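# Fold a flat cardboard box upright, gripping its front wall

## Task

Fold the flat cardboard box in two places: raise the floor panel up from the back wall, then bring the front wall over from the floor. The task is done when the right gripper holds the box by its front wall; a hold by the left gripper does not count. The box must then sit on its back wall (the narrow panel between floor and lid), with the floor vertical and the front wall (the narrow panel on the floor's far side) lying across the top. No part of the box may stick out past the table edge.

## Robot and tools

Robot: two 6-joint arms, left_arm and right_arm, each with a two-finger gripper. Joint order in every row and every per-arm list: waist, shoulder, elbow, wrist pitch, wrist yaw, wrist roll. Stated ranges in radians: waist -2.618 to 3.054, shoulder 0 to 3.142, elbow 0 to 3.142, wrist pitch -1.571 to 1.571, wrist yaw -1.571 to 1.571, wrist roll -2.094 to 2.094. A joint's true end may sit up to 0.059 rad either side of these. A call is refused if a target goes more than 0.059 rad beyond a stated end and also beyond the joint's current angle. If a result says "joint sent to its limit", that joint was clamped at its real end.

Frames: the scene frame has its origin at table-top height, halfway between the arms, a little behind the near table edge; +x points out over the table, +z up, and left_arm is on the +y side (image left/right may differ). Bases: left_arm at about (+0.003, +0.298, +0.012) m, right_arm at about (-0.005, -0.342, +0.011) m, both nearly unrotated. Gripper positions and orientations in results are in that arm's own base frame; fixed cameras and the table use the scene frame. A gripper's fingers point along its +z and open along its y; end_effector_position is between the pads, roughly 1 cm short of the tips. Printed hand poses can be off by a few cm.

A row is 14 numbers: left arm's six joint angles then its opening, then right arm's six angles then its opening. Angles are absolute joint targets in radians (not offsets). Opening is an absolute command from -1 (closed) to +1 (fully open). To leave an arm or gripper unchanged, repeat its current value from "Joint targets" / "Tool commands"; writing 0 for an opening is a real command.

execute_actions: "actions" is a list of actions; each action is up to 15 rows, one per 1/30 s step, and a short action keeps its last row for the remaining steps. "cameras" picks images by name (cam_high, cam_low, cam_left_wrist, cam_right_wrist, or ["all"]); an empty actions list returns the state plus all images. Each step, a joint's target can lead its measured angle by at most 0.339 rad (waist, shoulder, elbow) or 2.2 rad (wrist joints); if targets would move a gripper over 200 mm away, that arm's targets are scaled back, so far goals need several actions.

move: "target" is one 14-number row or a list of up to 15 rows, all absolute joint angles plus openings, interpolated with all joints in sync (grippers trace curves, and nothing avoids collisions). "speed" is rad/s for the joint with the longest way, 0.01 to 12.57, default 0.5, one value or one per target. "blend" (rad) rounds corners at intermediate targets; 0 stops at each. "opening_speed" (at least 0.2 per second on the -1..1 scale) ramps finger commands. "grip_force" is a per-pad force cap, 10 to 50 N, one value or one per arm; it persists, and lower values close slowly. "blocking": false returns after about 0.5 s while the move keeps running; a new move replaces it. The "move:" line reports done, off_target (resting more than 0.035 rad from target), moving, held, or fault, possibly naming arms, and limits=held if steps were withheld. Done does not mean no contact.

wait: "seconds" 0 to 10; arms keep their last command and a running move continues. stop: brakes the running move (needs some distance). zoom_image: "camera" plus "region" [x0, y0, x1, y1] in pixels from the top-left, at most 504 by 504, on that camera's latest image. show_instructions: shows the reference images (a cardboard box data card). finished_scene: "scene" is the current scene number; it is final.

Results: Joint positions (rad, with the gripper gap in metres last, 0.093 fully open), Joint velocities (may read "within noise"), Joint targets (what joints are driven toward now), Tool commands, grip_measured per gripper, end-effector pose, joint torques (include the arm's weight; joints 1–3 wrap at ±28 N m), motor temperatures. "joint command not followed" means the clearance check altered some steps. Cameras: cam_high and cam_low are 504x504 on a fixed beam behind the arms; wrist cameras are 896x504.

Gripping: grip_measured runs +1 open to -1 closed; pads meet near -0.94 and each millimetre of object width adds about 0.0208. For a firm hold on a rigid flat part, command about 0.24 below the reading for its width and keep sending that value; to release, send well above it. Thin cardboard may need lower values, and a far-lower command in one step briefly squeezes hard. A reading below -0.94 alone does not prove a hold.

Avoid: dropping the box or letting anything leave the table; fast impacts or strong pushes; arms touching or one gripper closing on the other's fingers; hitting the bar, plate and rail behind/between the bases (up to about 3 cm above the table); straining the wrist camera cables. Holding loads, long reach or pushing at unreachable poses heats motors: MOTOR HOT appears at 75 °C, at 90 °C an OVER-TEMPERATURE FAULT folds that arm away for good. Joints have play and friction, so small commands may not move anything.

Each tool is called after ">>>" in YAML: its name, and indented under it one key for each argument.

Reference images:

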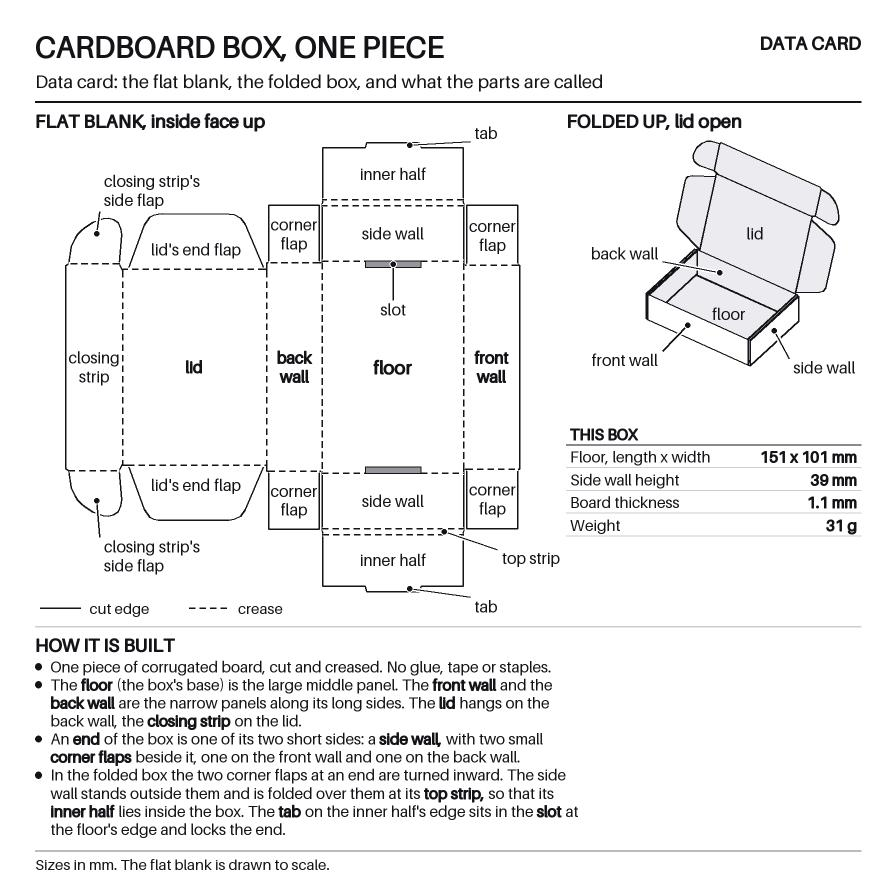

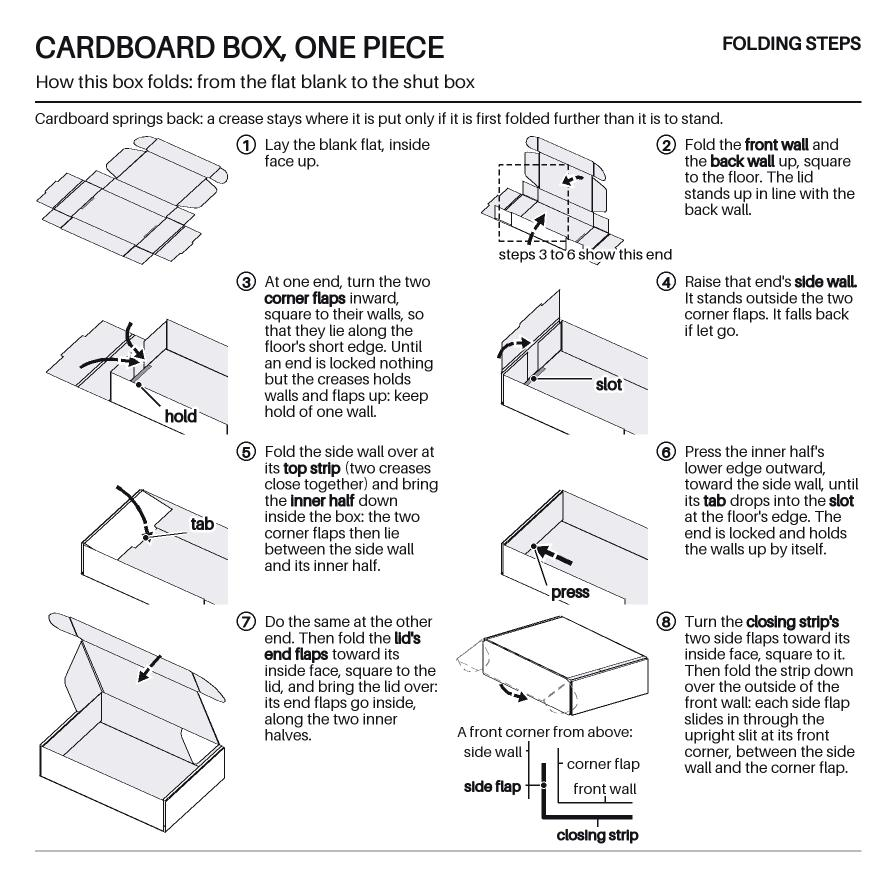

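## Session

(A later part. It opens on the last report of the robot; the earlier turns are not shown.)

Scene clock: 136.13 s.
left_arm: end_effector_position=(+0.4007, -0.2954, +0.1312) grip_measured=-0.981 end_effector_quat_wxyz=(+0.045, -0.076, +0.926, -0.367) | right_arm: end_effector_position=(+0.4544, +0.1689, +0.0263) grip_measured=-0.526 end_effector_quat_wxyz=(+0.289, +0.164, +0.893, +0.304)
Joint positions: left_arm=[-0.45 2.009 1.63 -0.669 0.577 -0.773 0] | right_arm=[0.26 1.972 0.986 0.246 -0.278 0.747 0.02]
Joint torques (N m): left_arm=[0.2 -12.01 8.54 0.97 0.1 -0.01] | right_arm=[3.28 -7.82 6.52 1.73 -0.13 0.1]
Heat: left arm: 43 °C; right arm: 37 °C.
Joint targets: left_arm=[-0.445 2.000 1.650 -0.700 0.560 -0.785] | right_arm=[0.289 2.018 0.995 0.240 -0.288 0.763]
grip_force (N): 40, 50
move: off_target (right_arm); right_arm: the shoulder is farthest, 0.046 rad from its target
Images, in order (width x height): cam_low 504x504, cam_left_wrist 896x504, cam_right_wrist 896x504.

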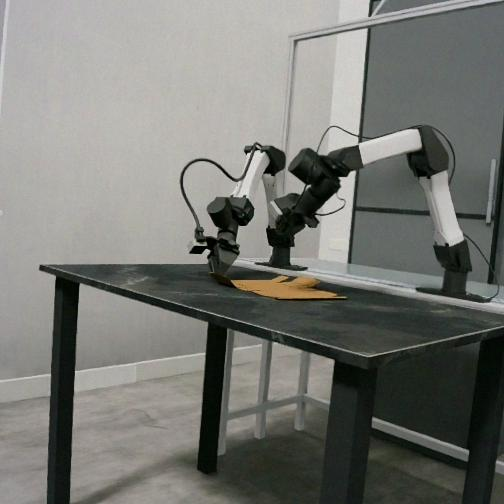

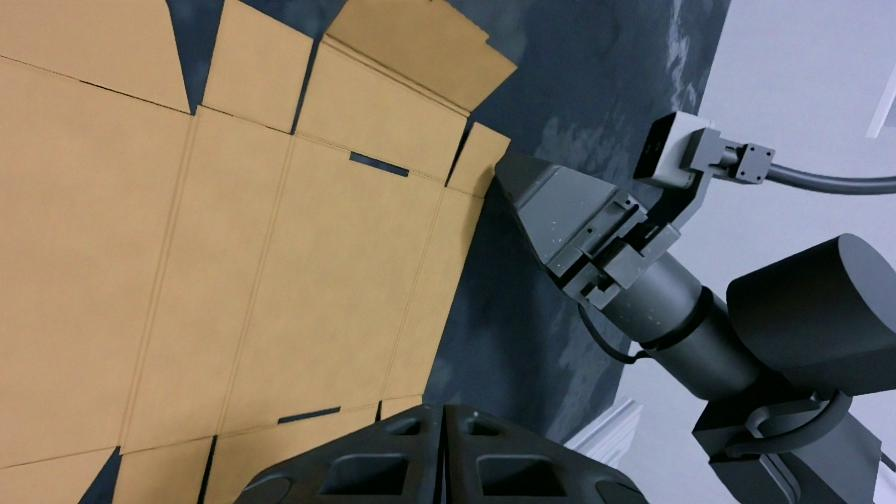

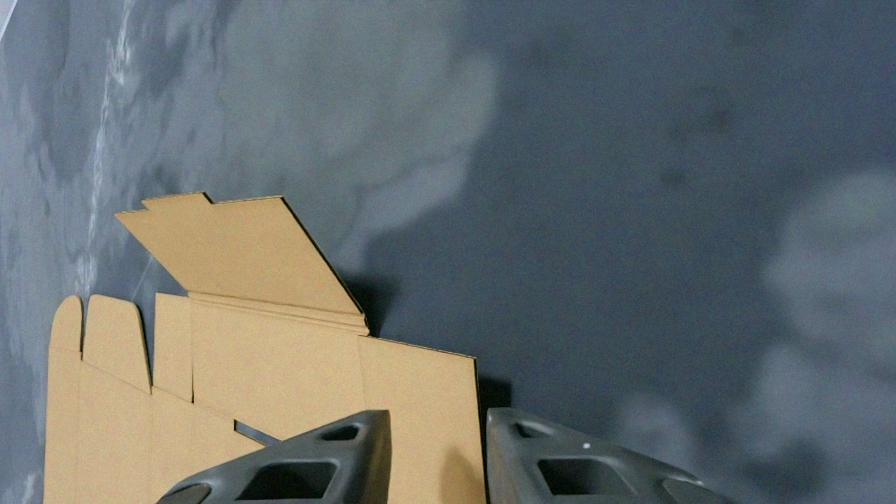

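>>> move:
  target: [-0.445, 2.0, 1.65, -0.70, 0.56, -0.785, -1, 0.285, 2.012, 0.995, 0.24, -0.288, 0.768, -1]
  speed: 0.07
  cameras: ["cam_left_wrist", "cam_right_wrist", "cam_low"]

>>> zoom_image:
  camera: "cam_low"
  region: [190, 250, 250, 290]

Scene clock: 138.37 s.
left_arm: end_effector_position=(+0.4007, -0.2954, +0.1312) grip_measured=-0.981 end_effector_quat_wxyz=(+0.045, -0.076, +0.926, -0.367) | right_arm: end_effector_position=(+0.4517, +0.1743, +0.0200) grip_measured=-0.977 end_effector_quat_wxyz=(+0.279, +0.169, +0.895, +0.306)
Joint positions: left_arm=[-0.45 2.009 1.63 -0.669 0.577 -0.773 0] | right_arm=[0.273 1.987 0.987 0.247 -0.278 0.767 0]
Joint torques (N m): left_arm=[0.25 -12.11 8.61 0.96 0.08 0.01] | right_arm=[1.72 -10.03 6.32 1.69 -0.13 0.07]
Heat: left arm: 43 °C; right arm: 37 °C.
Joint targets: left_arm=[-0.445 2.000 1.650 -0.700 0.560 -0.785] | right_arm=[0.285 2.012 0.996 0.240 -0.288 0.777]
grip_force (N): 40, 50
move: done
Images, in order (width x height): cam_low 504x504, cam_left_wrist 896x504, cam_right_wrist 896x504.

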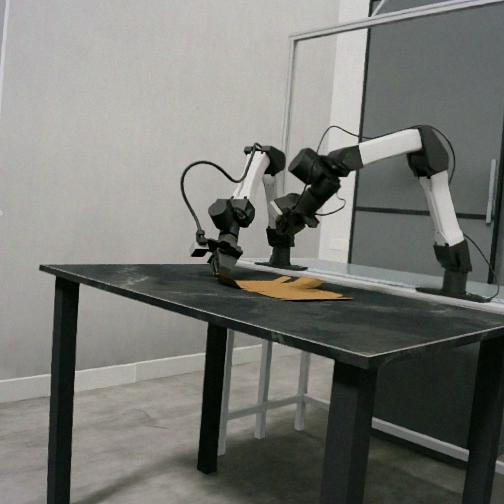

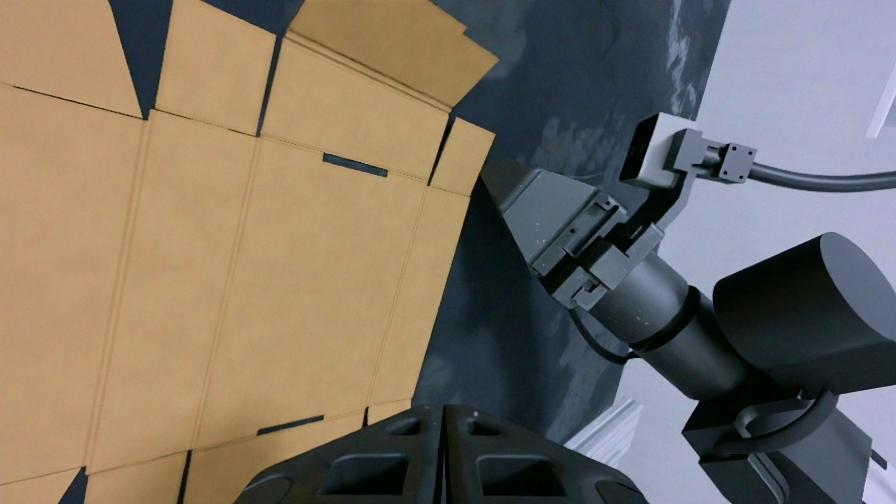

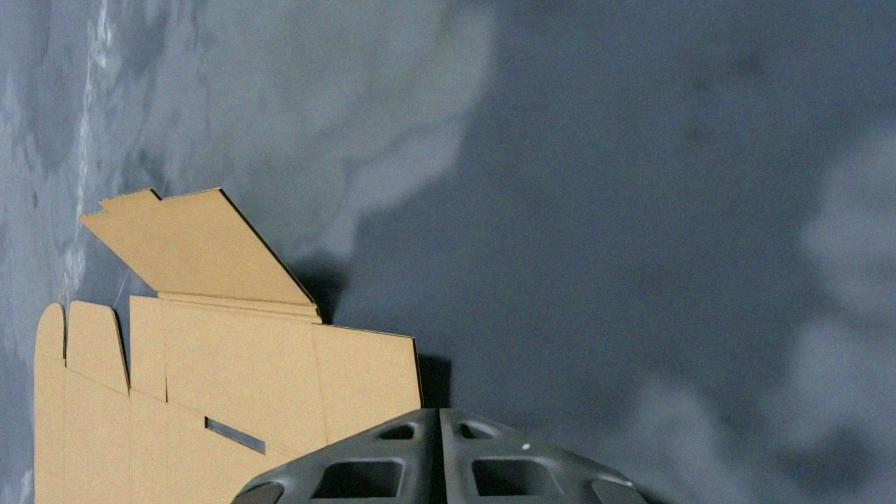

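Scaled by 8.400 from the camera's 504x504 image, which has a finer 720x720 frame.

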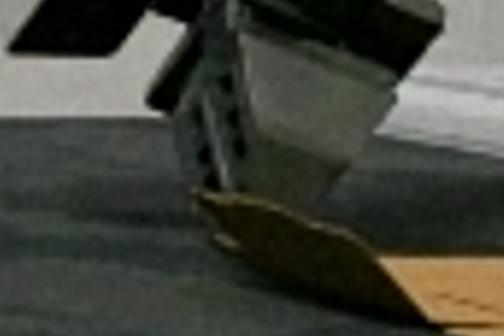

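>>> move:
  target:
    - [-0.445, 2.0, 1.65, -0.70, 0.56, -0.785, -1, 0.273, 1.90, 1.00, 0.20, -0.278, 0.767, -1]
    - [-0.445, 2.05, 1.62, -0.63, 0.56, -0.785, -1, 0.495, 1.786, 1.221, -0.626, 0.082, 0.677, -1]
    - [-0.445, 2.32, 1.43, -0.29, 0.56, -0.785, -1, 0.495, 1.786, 1.221, -0.626, 0.082, 0.677, -0.44]
  speed: [0.4, 0.5, 0.25]
  blend: [0.03, 0.02, 0]
  cameras: ["cam_left_wrist", "cam_right_wrist", "cam_low", "cam_high"]

Scene clock: 172.93 s.
left_arm: end_effector_position=(+0.4072, -0.3033, -0.0101) grip_measured=-0.981 end_effector_quat_wxyz=(+0.014, -0.081, +0.927, -0.366) | right_arm: end_effector_position=(+0.3579, +0.1783, +0.0430) grip_measured=-0.442 end_effector_quat_wxyz=(+0.155, +0.098, +0.981, +0.069)
Joint positions: left_arm=[-0.45 2.272 1.462 -0.292 0.608 -0.773 0] | right_arm=[0.486 1.828 1.191 -0.598 0.056 0.676 0.024]
Joint torques (N m): left_arm=[0.24 -8.1 3.67 1.18 -0.09 -0.02] | right_arm=[1.32 -15.61 8.35 0.66 0.31 -0.1]
Heat: left arm: 44 °C; right arm: 41 °C.
Joint targets: left_arm=[-0.446 2.319 1.430 -0.289 0.570 -0.785] | right_arm=[0.494 1.786 1.220 -0.626 0.073 0.667]
grip_force (N): 40, 50
move: off_target (left_arm, right_arm); target 3's new numbers were sent with right_arm's shoulder 0.042 rad from that target; left_arm: the shoulder is farthest, 0.048 rad from its target; right_arm: the shoulder is farthest, 0.042 rad from its target

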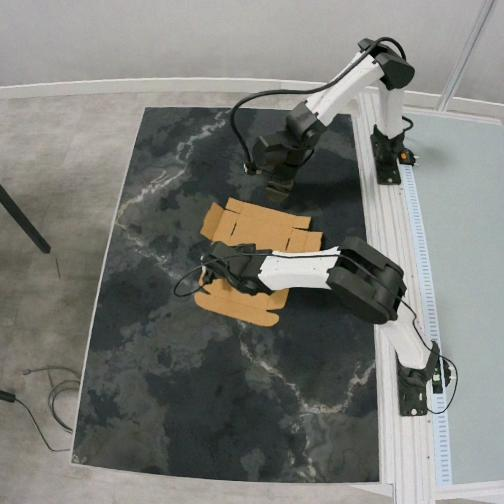

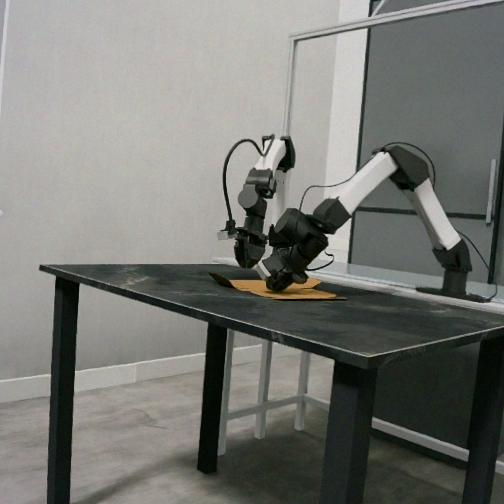

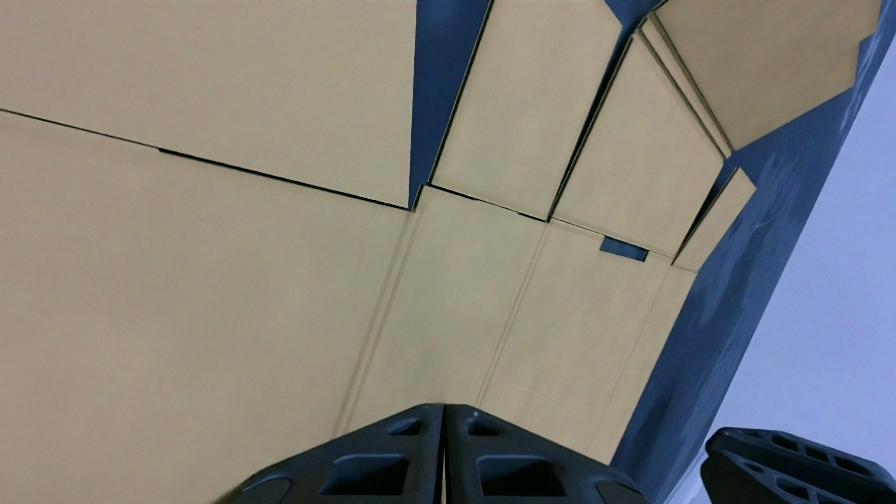

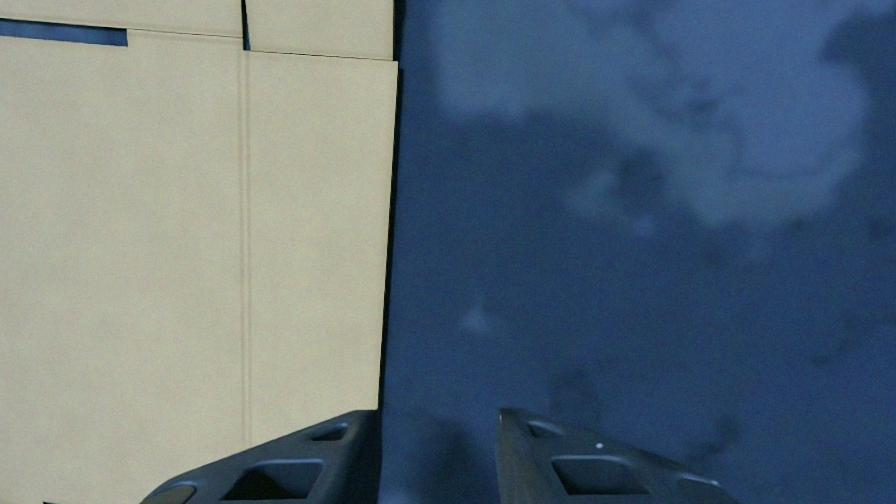

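>>> move:
  target: [-0.445, 2.32, 1.43, -0.29, 0.56, -0.785, -1, 0.545, 1.932, 1.158, -0.462, 0.11, 0.72, -0.44]
  speed: 0.2
  cameras: ["cam_right_wrist", "cam_low"]

>>> zoom_image:
  camera: "cam_low"
  region: [200, 250, 270, 300]

Scene clock: 179.20 s.
left_arm: end_effector_position=(+0.4072, -0.3033, -0.0101) grip_measured=-0.981 end_effector_quat_wxyz=(+0.014, -0.081, +0.927, -0.366) | right_arm: end_effector_position=(+0.3615, +0.1963, +0.0137) grip_measured=-0.442 end_effector_quat_wxyz=(+0.166, +0.093, +0.980, +0.063)
Joint positions: left_arm=[-0.45 2.272 1.462 -0.292 0.608 -0.773 0] | right_arm=[0.535 1.911 1.168 -0.483 0.092 0.708 0.024]
Joint torques (N m): left_arm=[0.25 -7.94 3.56 1.19 -0.18 0] | right_arm=[1.46 -9.92 5.14 1.24 0.32 0.12]
Motor temperatures (°C): left_arm=[21 43 36 27 23 22 21] | right_arm=[22 44 35 31 22 22 22]
Heat: left arm: 43 °C; right arm: 44 °C.
Joint targets: left_arm=[-0.445 2.320 1.430 -0.290 0.560 -0.785] | right_arm=[0.545 1.931 1.159 -0.462 0.109 0.720]
grip_force (N): 40, 50
move: off_target (left_arm); left_arm: the shoulder is farthest, 0.048 rad from its target
Images, in order (width x height): cam_low 504x504, cam_right_wrist 896x504.

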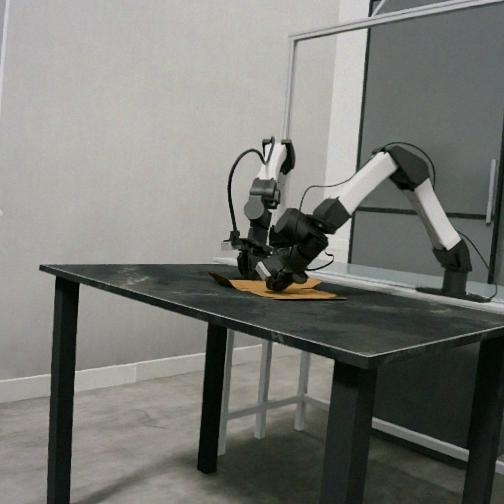

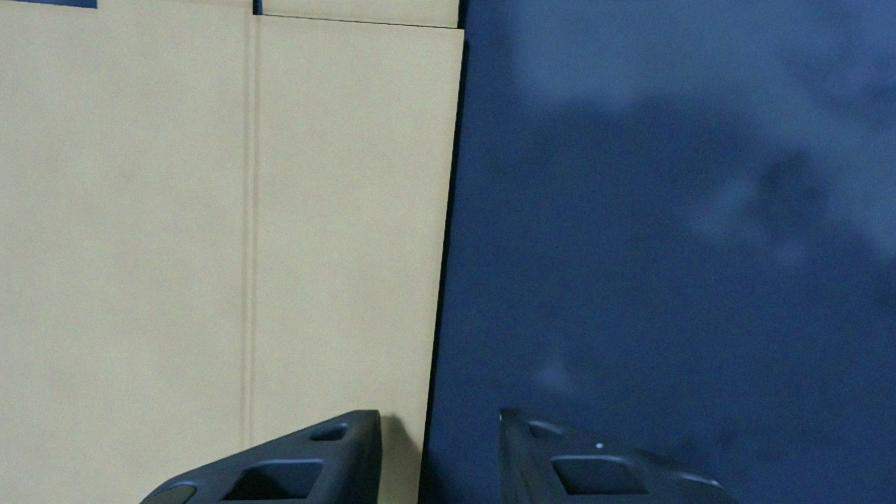

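Scaled by 7.200 from the camera's 504x504 image, which has a finer 720x720 frame.

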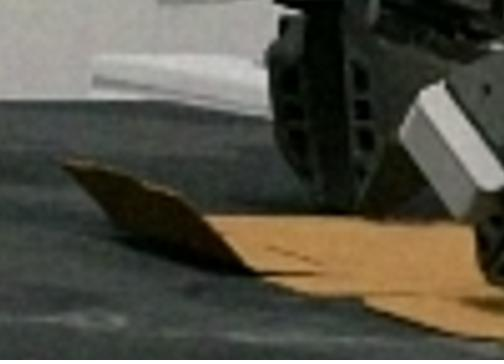

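>>> move:
  target: [-0.445, 2.32, 1.43, -0.29, 0.56, -0.785, -1, 0.60, 1.978, 1.205, -0.43, 0.128, 0.762, -0.44]
  speed: 0.08
  cameras: ["cam_right_wrist", "cam_left_wrist", "cam_low"]

>>> zoom_image:
  camera: "cam_right_wrist"
  region: [340, 304, 600, 504]

Scene clock: 182.77 s.
left_arm: end_effector_position=(+0.4072, -0.3033, -0.0101) grip_measured=-0.981 end_effector_quat_wxyz=(+0.014, -0.081, +0.927, -0.366) | right_arm: end_effector_position=(+0.3601, +0.2039, +0.0110) grip_measured=-0.441 end_effector_quat_wxyz=(+0.182, +0.096, +0.978, +0.041)
Joint positions: left_arm=[-0.45 2.272 1.462 -0.292 0.608 -0.773 0] | right_arm=[0.581 1.929 1.178 -0.478 0.162 0.748 0.024]
Joint torques (N m): left_arm=[0.24 -7.87 3.56 1.18 -0.19 -0.02] | right_arm=[2.36 -7.3 7.98 1.51 -0.05 0.13]
Heat: left arm: 43 °C; right arm: 43 °C.
Joint targets: left_arm=[-0.445 2.320 1.430 -0.290 0.560 -0.785] | right_arm=[0.600 1.977 1.205 -0.430 0.138 0.763]
grip_force (N): 40, 50
move: off_target (left_arm, right_arm); left_arm: the shoulder is farthest, 0.048 rad from its target; right_arm: the shoulder is farthest, 0.049 rad from its target
Images, in order (width x height): cam_low 504x504, cam_left_wrist 896x504, cam_right_wrist 896x504.

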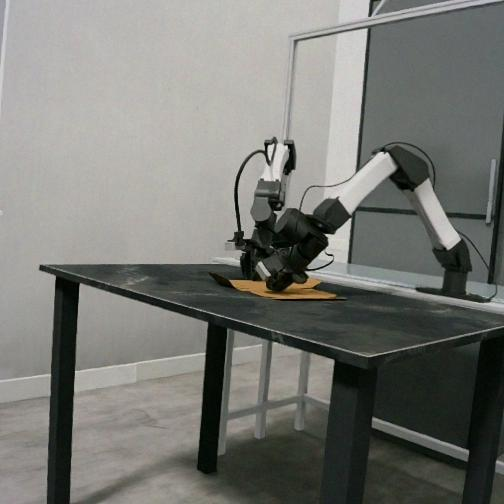

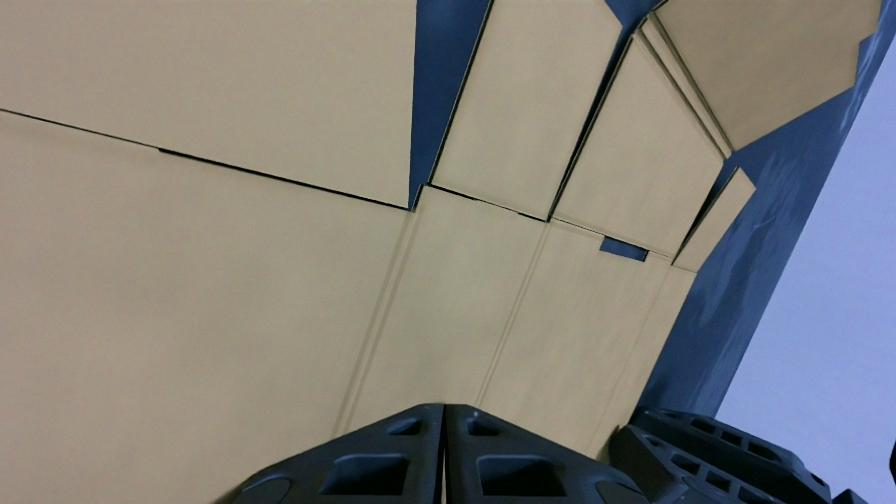

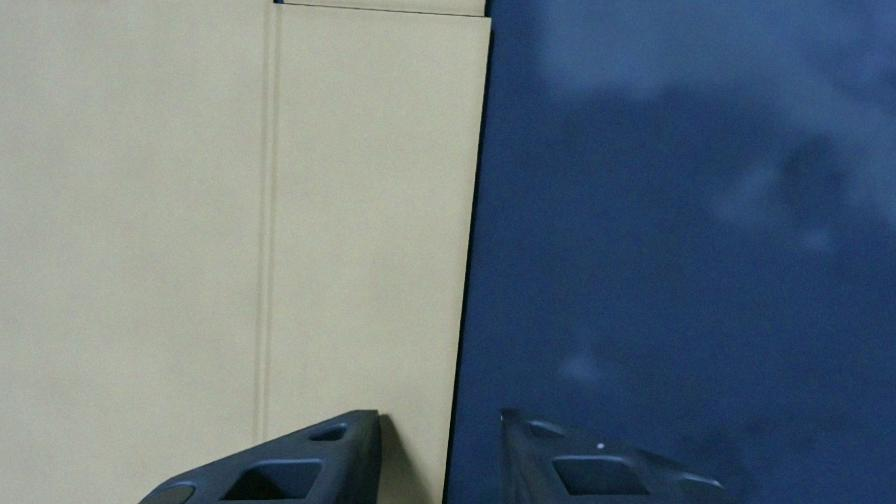

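Scaled by 1.938 from the camera's 896x504 image, which has a finer 1280x720 frame.

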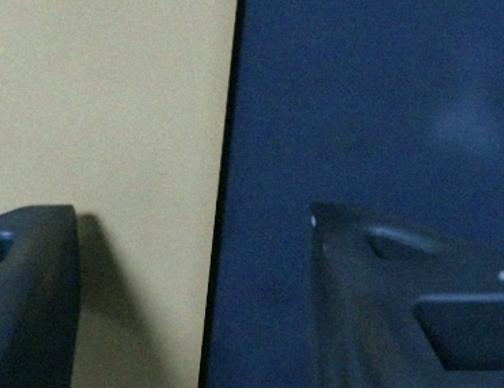

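>>> move:
  target: [-0.445, 2.32, 1.43, -0.29, 0.56, -0.785, -1, 0.630, 2.009, 1.268, -0.470, 0.15, 0.783, -0.44]
  speed: 0.08
  cameras: ["cam_right_wrist", "cam_left_wrist", "cam_low"]

>>> zoom_image:
  camera: "cam_right_wrist"
  region: [340, 304, 600, 504]

Scene clock: 186.57 s.
left_arm: end_effector_position=(+0.4083, -0.3029, -0.0104) grip_measured=-0.981 end_effector_quat_wxyz=(+0.016, -0.081, +0.927, -0.366) | right_arm: end_effector_position=(+0.3657, +0.2139, +0.0105) grip_measured=-0.441 end_effector_quat_wxyz=(+0.185, +0.096, +0.978, +0.033)
Joint positions: left_arm=[-0.448 2.273 1.462 -0.287 0.608 -0.773 0] | right_arm=[0.603 1.97 1.236 -0.506 0.185 0.768 0.024]
Joint torques (N m): left_arm=[0.25 -8.08 3.62 1.14 -0.17 -0.01] | right_arm=[3.14 -8.58 8.43 1.36 -0.15 0.13]
Heat: left arm: 42 °C; right arm: 43 °C.
Joint targets: left_arm=[-0.444 2.320 1.430 -0.291 0.560 -0.785] | right_arm=[0.630 2.010 1.269 -0.469 0.149 0.782]
grip_force (N): 40, 50
move: off_target (left_arm, right_arm); left_arm: the wrist yaw is farthest, 0.048 rad from its target; right_arm: the shoulder is farthest, 0.039 rad from its target
Images, in order (width x height): cam_low 504x504, cam_left_wrist 896x504, cam_right_wrist 896x504.

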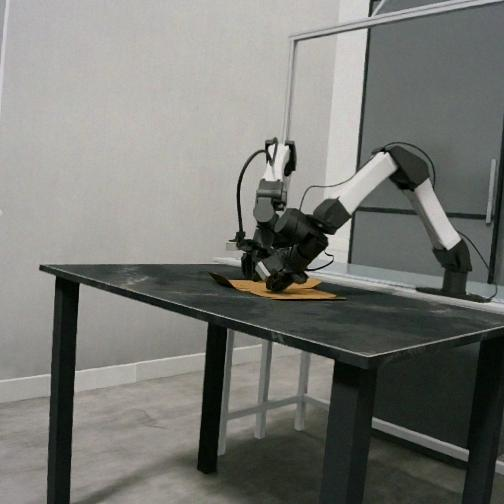

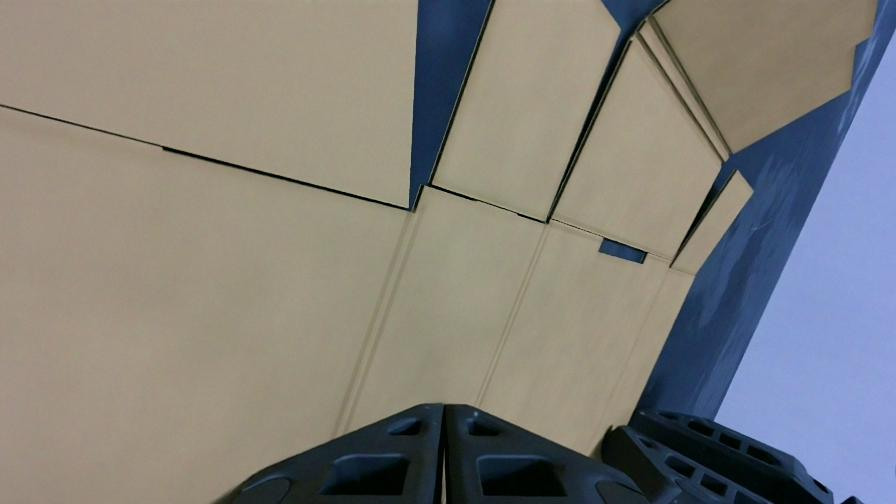

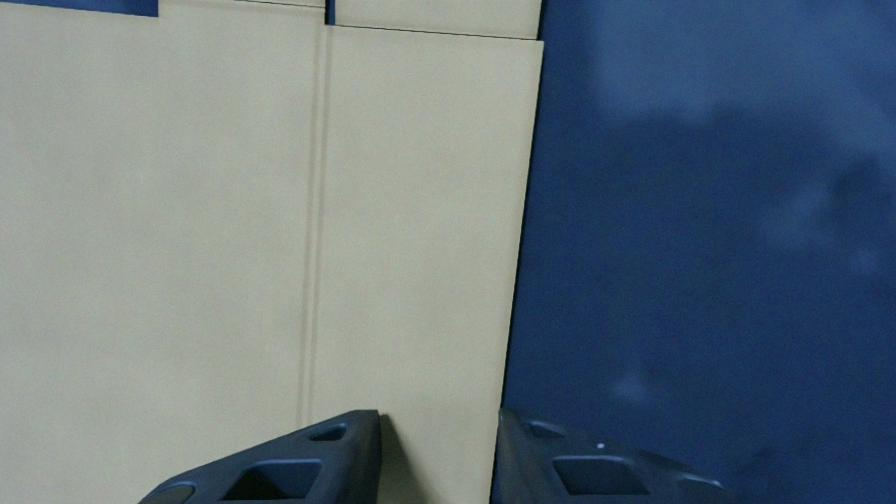

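Scaled by 1.938 from the camera's 896x504 image, which has a finer 1280x720 frame.

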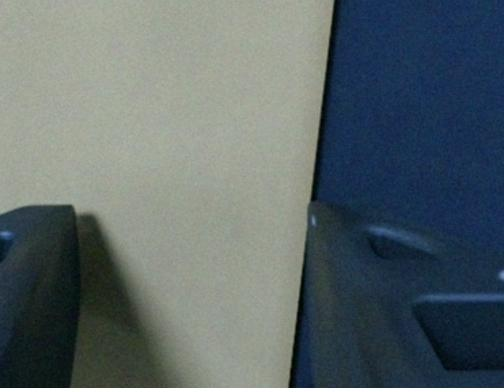

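>>> move:
  target:
    - [-0.445, 2.32, 1.43, -0.29, 0.56, -0.785, -1, 0.647, 2.031, 1.299, -0.480, 0.155, 0.797, -0.44]
    - [-0.445, 2.32, 1.43, -0.29, 0.56, -0.785, -1, 0.656, 2.021, 1.375, -0.560, 0.158, 0.804, -0.44]
  speed: 0.1
  blend: 0.005
  cameras: ["cam_right_wrist", "cam_left_wrist", "cam_low"]

>>> zoom_image:
  camera: "cam_right_wrist"
  region: [340, 304, 600, 504]

>>> zoom_image:
  camera: "cam_low"
  region: [200, 250, 270, 300]

Scene clock: 190.70 s.
left_arm: end_effector_position=(+0.4184, -0.2966, -0.0106) grip_measured=-0.981 end_effector_quat_wxyz=(+0.035, -0.087, +0.928, -0.361) | right_arm: end_effector_position=(+0.3664, +0.2263, +0.0182) grip_measured=-0.441 end_effector_quat_wxyz=(+0.176, +0.099, +0.979, +0.023)
Joint positions: left_arm=[-0.436 2.273 1.462 -0.266 0.58 -0.773 0] | right_arm=[0.63 2.003 1.326 -0.596 0.198 0.802 0.024]
Joint torques (N m): left_arm=[-0.85 -8.1 3.73 0.98 -0.03 -0.01] | right_arm=[2.93 -11.22 9.69 1.27 -0.18 0.08]
Heat: left arm: 41 °C; right arm: 42 °C.
Joint targets: left_arm=[-0.444 2.320 1.430 -0.289 0.550 -0.785] | right_arm=[0.656 2.021 1.374 -0.560 0.158 0.812]
grip_force (N): 40, 50
move: off_target (left_arm, right_arm); left_arm: the shoulder is farthest, 0.047 rad from its target; right_arm: the elbow is farthest, 0.049 rad from its target
Images, in order (width x height): cam_low 504x504, cam_left_wrist 896x504, cam_right_wrist 896x504.

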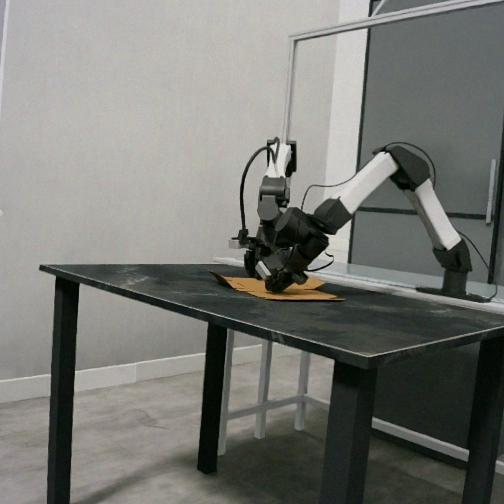

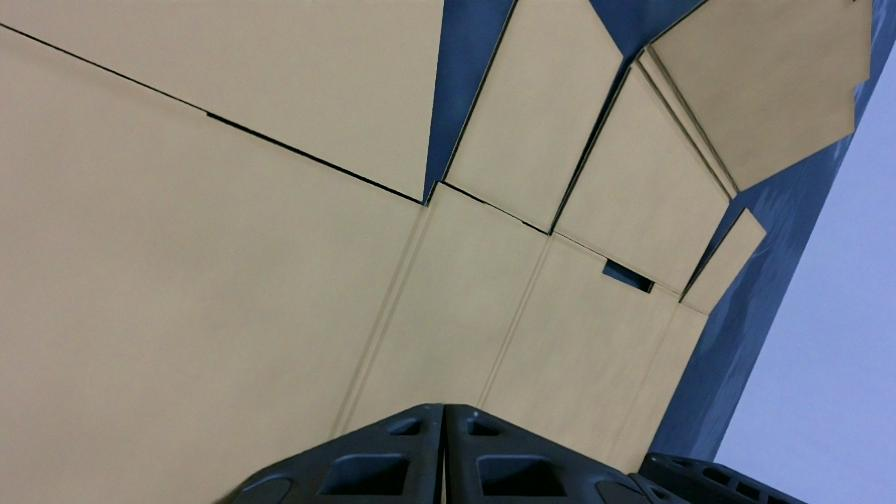

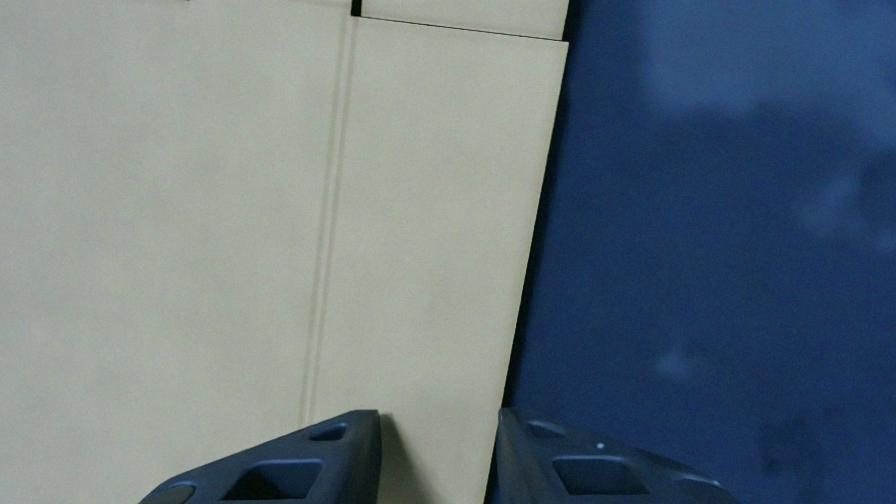

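Scaled by 1.938 from the camera's 896x504 image, which has a finer 1280x720 frame.

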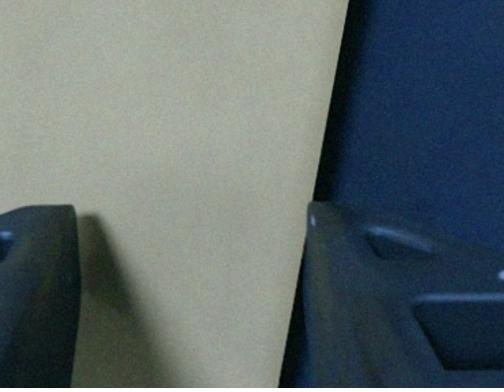

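Scaled by 7.200 from the camera's 504x504 image, which has a finer 720x720 frame.

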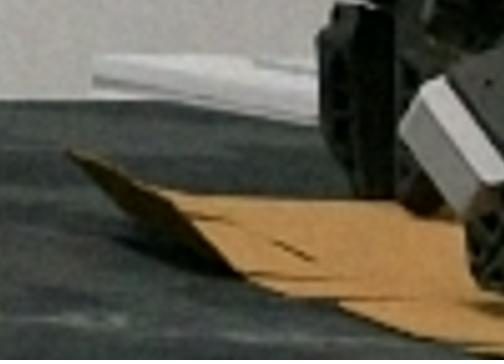

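>>> move:
  target: [-0.445, 2.32, 1.43, -0.29, 0.56, -0.785, -1, 0.668, 2.021, 1.46, -0.646, 0.161, 0.815, -0.44]
  speed: 0.1
  cameras: ["cam_right_wrist", "cam_left_wrist", "cam_low"]

>>> zoom_image:
  camera: "cam_low"
  region: [200, 250, 270, 300]

Scene clock: 193.17 s.
left_arm: end_effector_position=(+0.4210, -0.2946, -0.0105) grip_measured=-0.981 end_effector_quat_wxyz=(+0.039, -0.089, +0.928, -0.361) | right_arm: end_effector_position=(+0.3681, +0.2333, +0.0373) grip_measured=-0.441 end_effector_quat_wxyz=(+0.170, +0.095, +0.981, +0.020)
Joint positions: left_arm=[-0.431 2.273 1.462 -0.261 0.576 -0.773 0] | right_arm=[0.641 2.003 1.412 -0.696 0.198 0.805 0.024]
Joint torques (N m): left_arm=[-1.4 -8.02 3.62 0.94 0.1 -0.02] | right_arm=[3.14 -11.41 9.89 1.4 -0.15 0.08]
Heat: left arm: 41 °C; right arm: 43 °C.
Joint targets: left_arm=[-0.446 2.320 1.430 -0.290 0.560 -0.785] | right_arm=[0.669 2.021 1.461 -0.647 0.161 0.815]
grip_force (N): 40, 50
move: off_target (left_arm, right_arm); left_arm: the shoulder is farthest, 0.047 rad from its target; right_arm: the wrist pitch is farthest, 0.050 rad from its target
Images, in order (width x height): cam_low 504x504, cam_left_wrist 896x504, cam_right_wrist 896x504.

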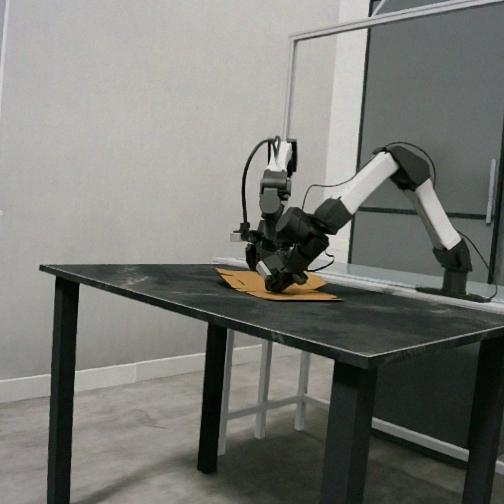

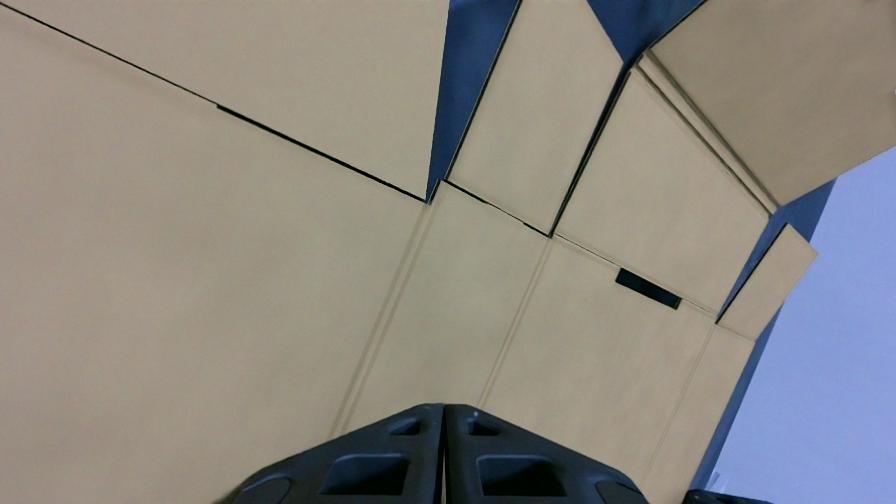

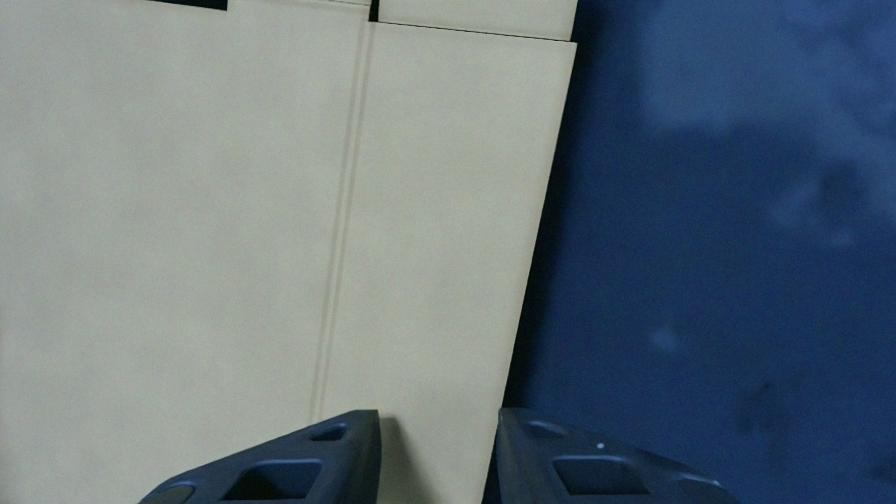

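Scaled by 7.200 from the camera's 504x504 image, which has a finer 720x720 frame.

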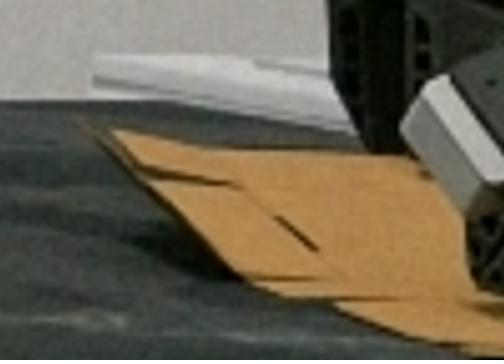

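>>> move:
  target:
    - [-0.445, 2.32, 1.43, -0.29, 0.56, -0.785, -1, 0.690, 2.033, 1.65, -0.838, 0.166, 0.837, -0.44]
    - [-0.445, 2.32, 1.43, -0.29, 0.56, -0.785, -1, 0.728, 2.142, 1.938, -1.046, 0.183, 0.875, -0.44]
  speed: 0.2
  blend: 0.05
  cameras: ["cam_right_wrist", "cam_left_wrist", "cam_low", "cam_high"]

>>> zoom_image:
  camera: "cam_low"
  region: [190, 220, 290, 300]

Scene clock: 204.87 s.
left_arm: end_effector_position=(+0.4220, -0.2937, -0.0106) grip_measured=-0.981 end_effector_quat_wxyz=(+0.041, -0.090, +0.928, -0.360) | right_arm: end_effector_position=(+0.3873, +0.2932, +0.1286) grip_measured=-0.441 end_effector_quat_wxyz=(+0.186, +0.085, +0.978, +0.051)
Joint positions: left_arm=[-0.43 2.273 1.462 -0.26 0.573 -0.773 0] | right_arm=[0.715 2.101 1.912 -1.044 0.193 0.854 0.024]
Joint torques (N m): left_arm=[-1.31 -8.14 3.75 0.95 0.15 -0.02] | right_arm=[1.84 -10.58 8.47 0.95 0.08 0.1]
Heat: left arm: 40 °C; right arm: 43 °C.
Joint targets: left_arm=[-0.444 2.320 1.430 -0.291 0.560 -0.785] | right_arm=[0.728 2.142 1.938 -1.045 0.178 0.866]
grip_force (N): 40, 50
move: off_target (left_arm, right_arm); left_arm: the shoulder is farthest, 0.047 rad from its target; right_arm: the shoulder is farthest, 0.041 rad from its target

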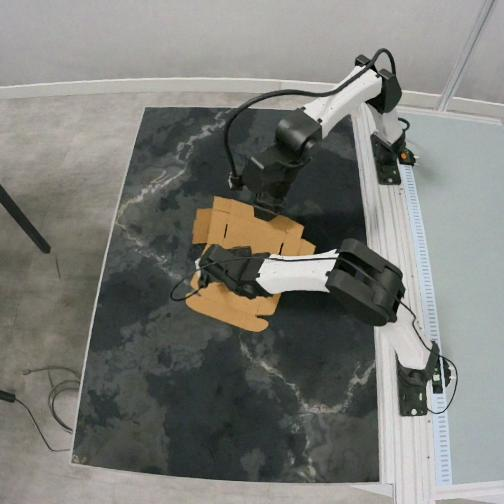

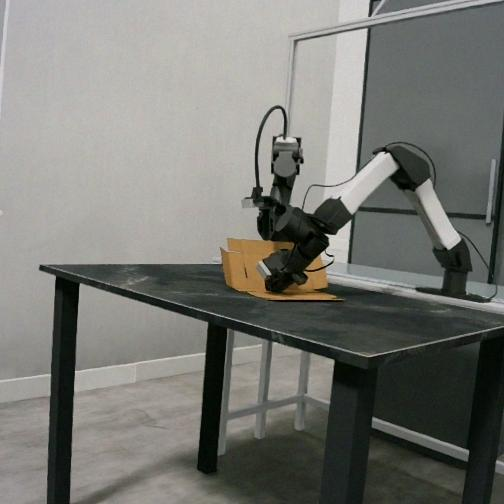

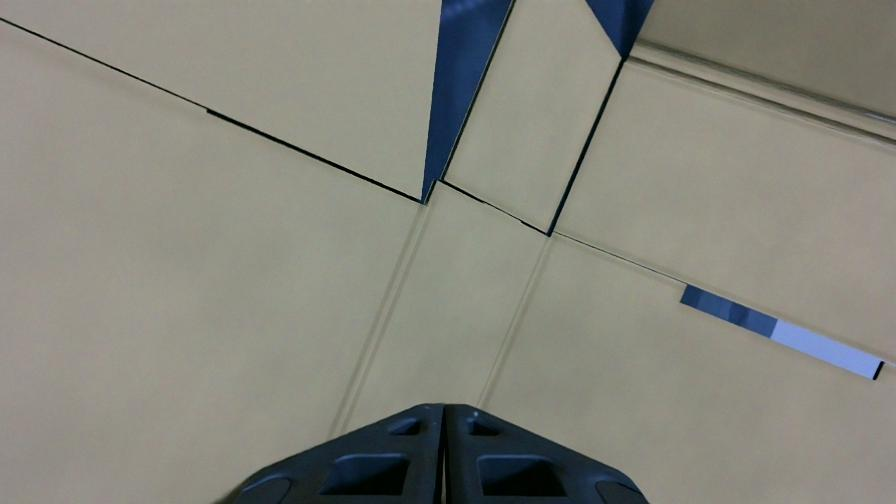

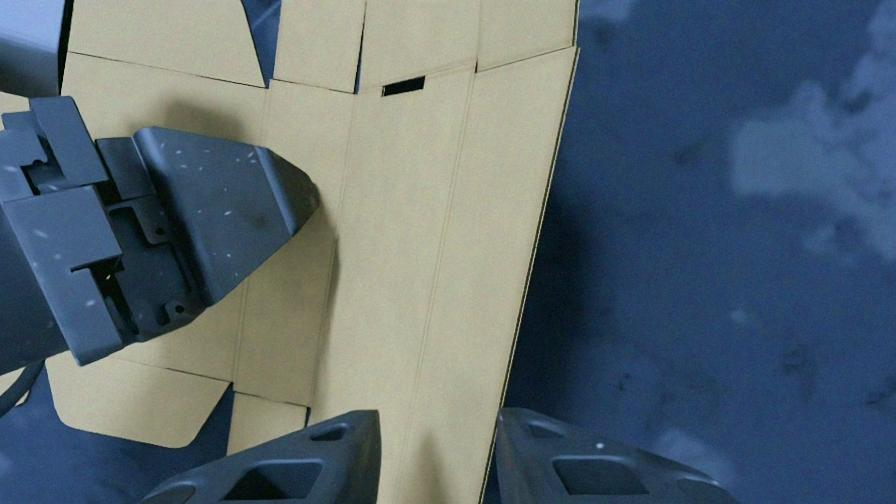

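Scaled by 5.040 from the camera's 504x504 image, which has a finer 720x720 frame.

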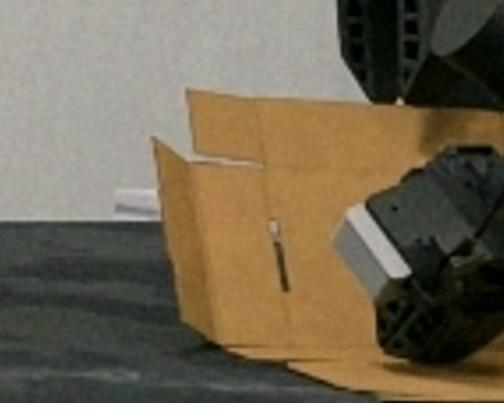

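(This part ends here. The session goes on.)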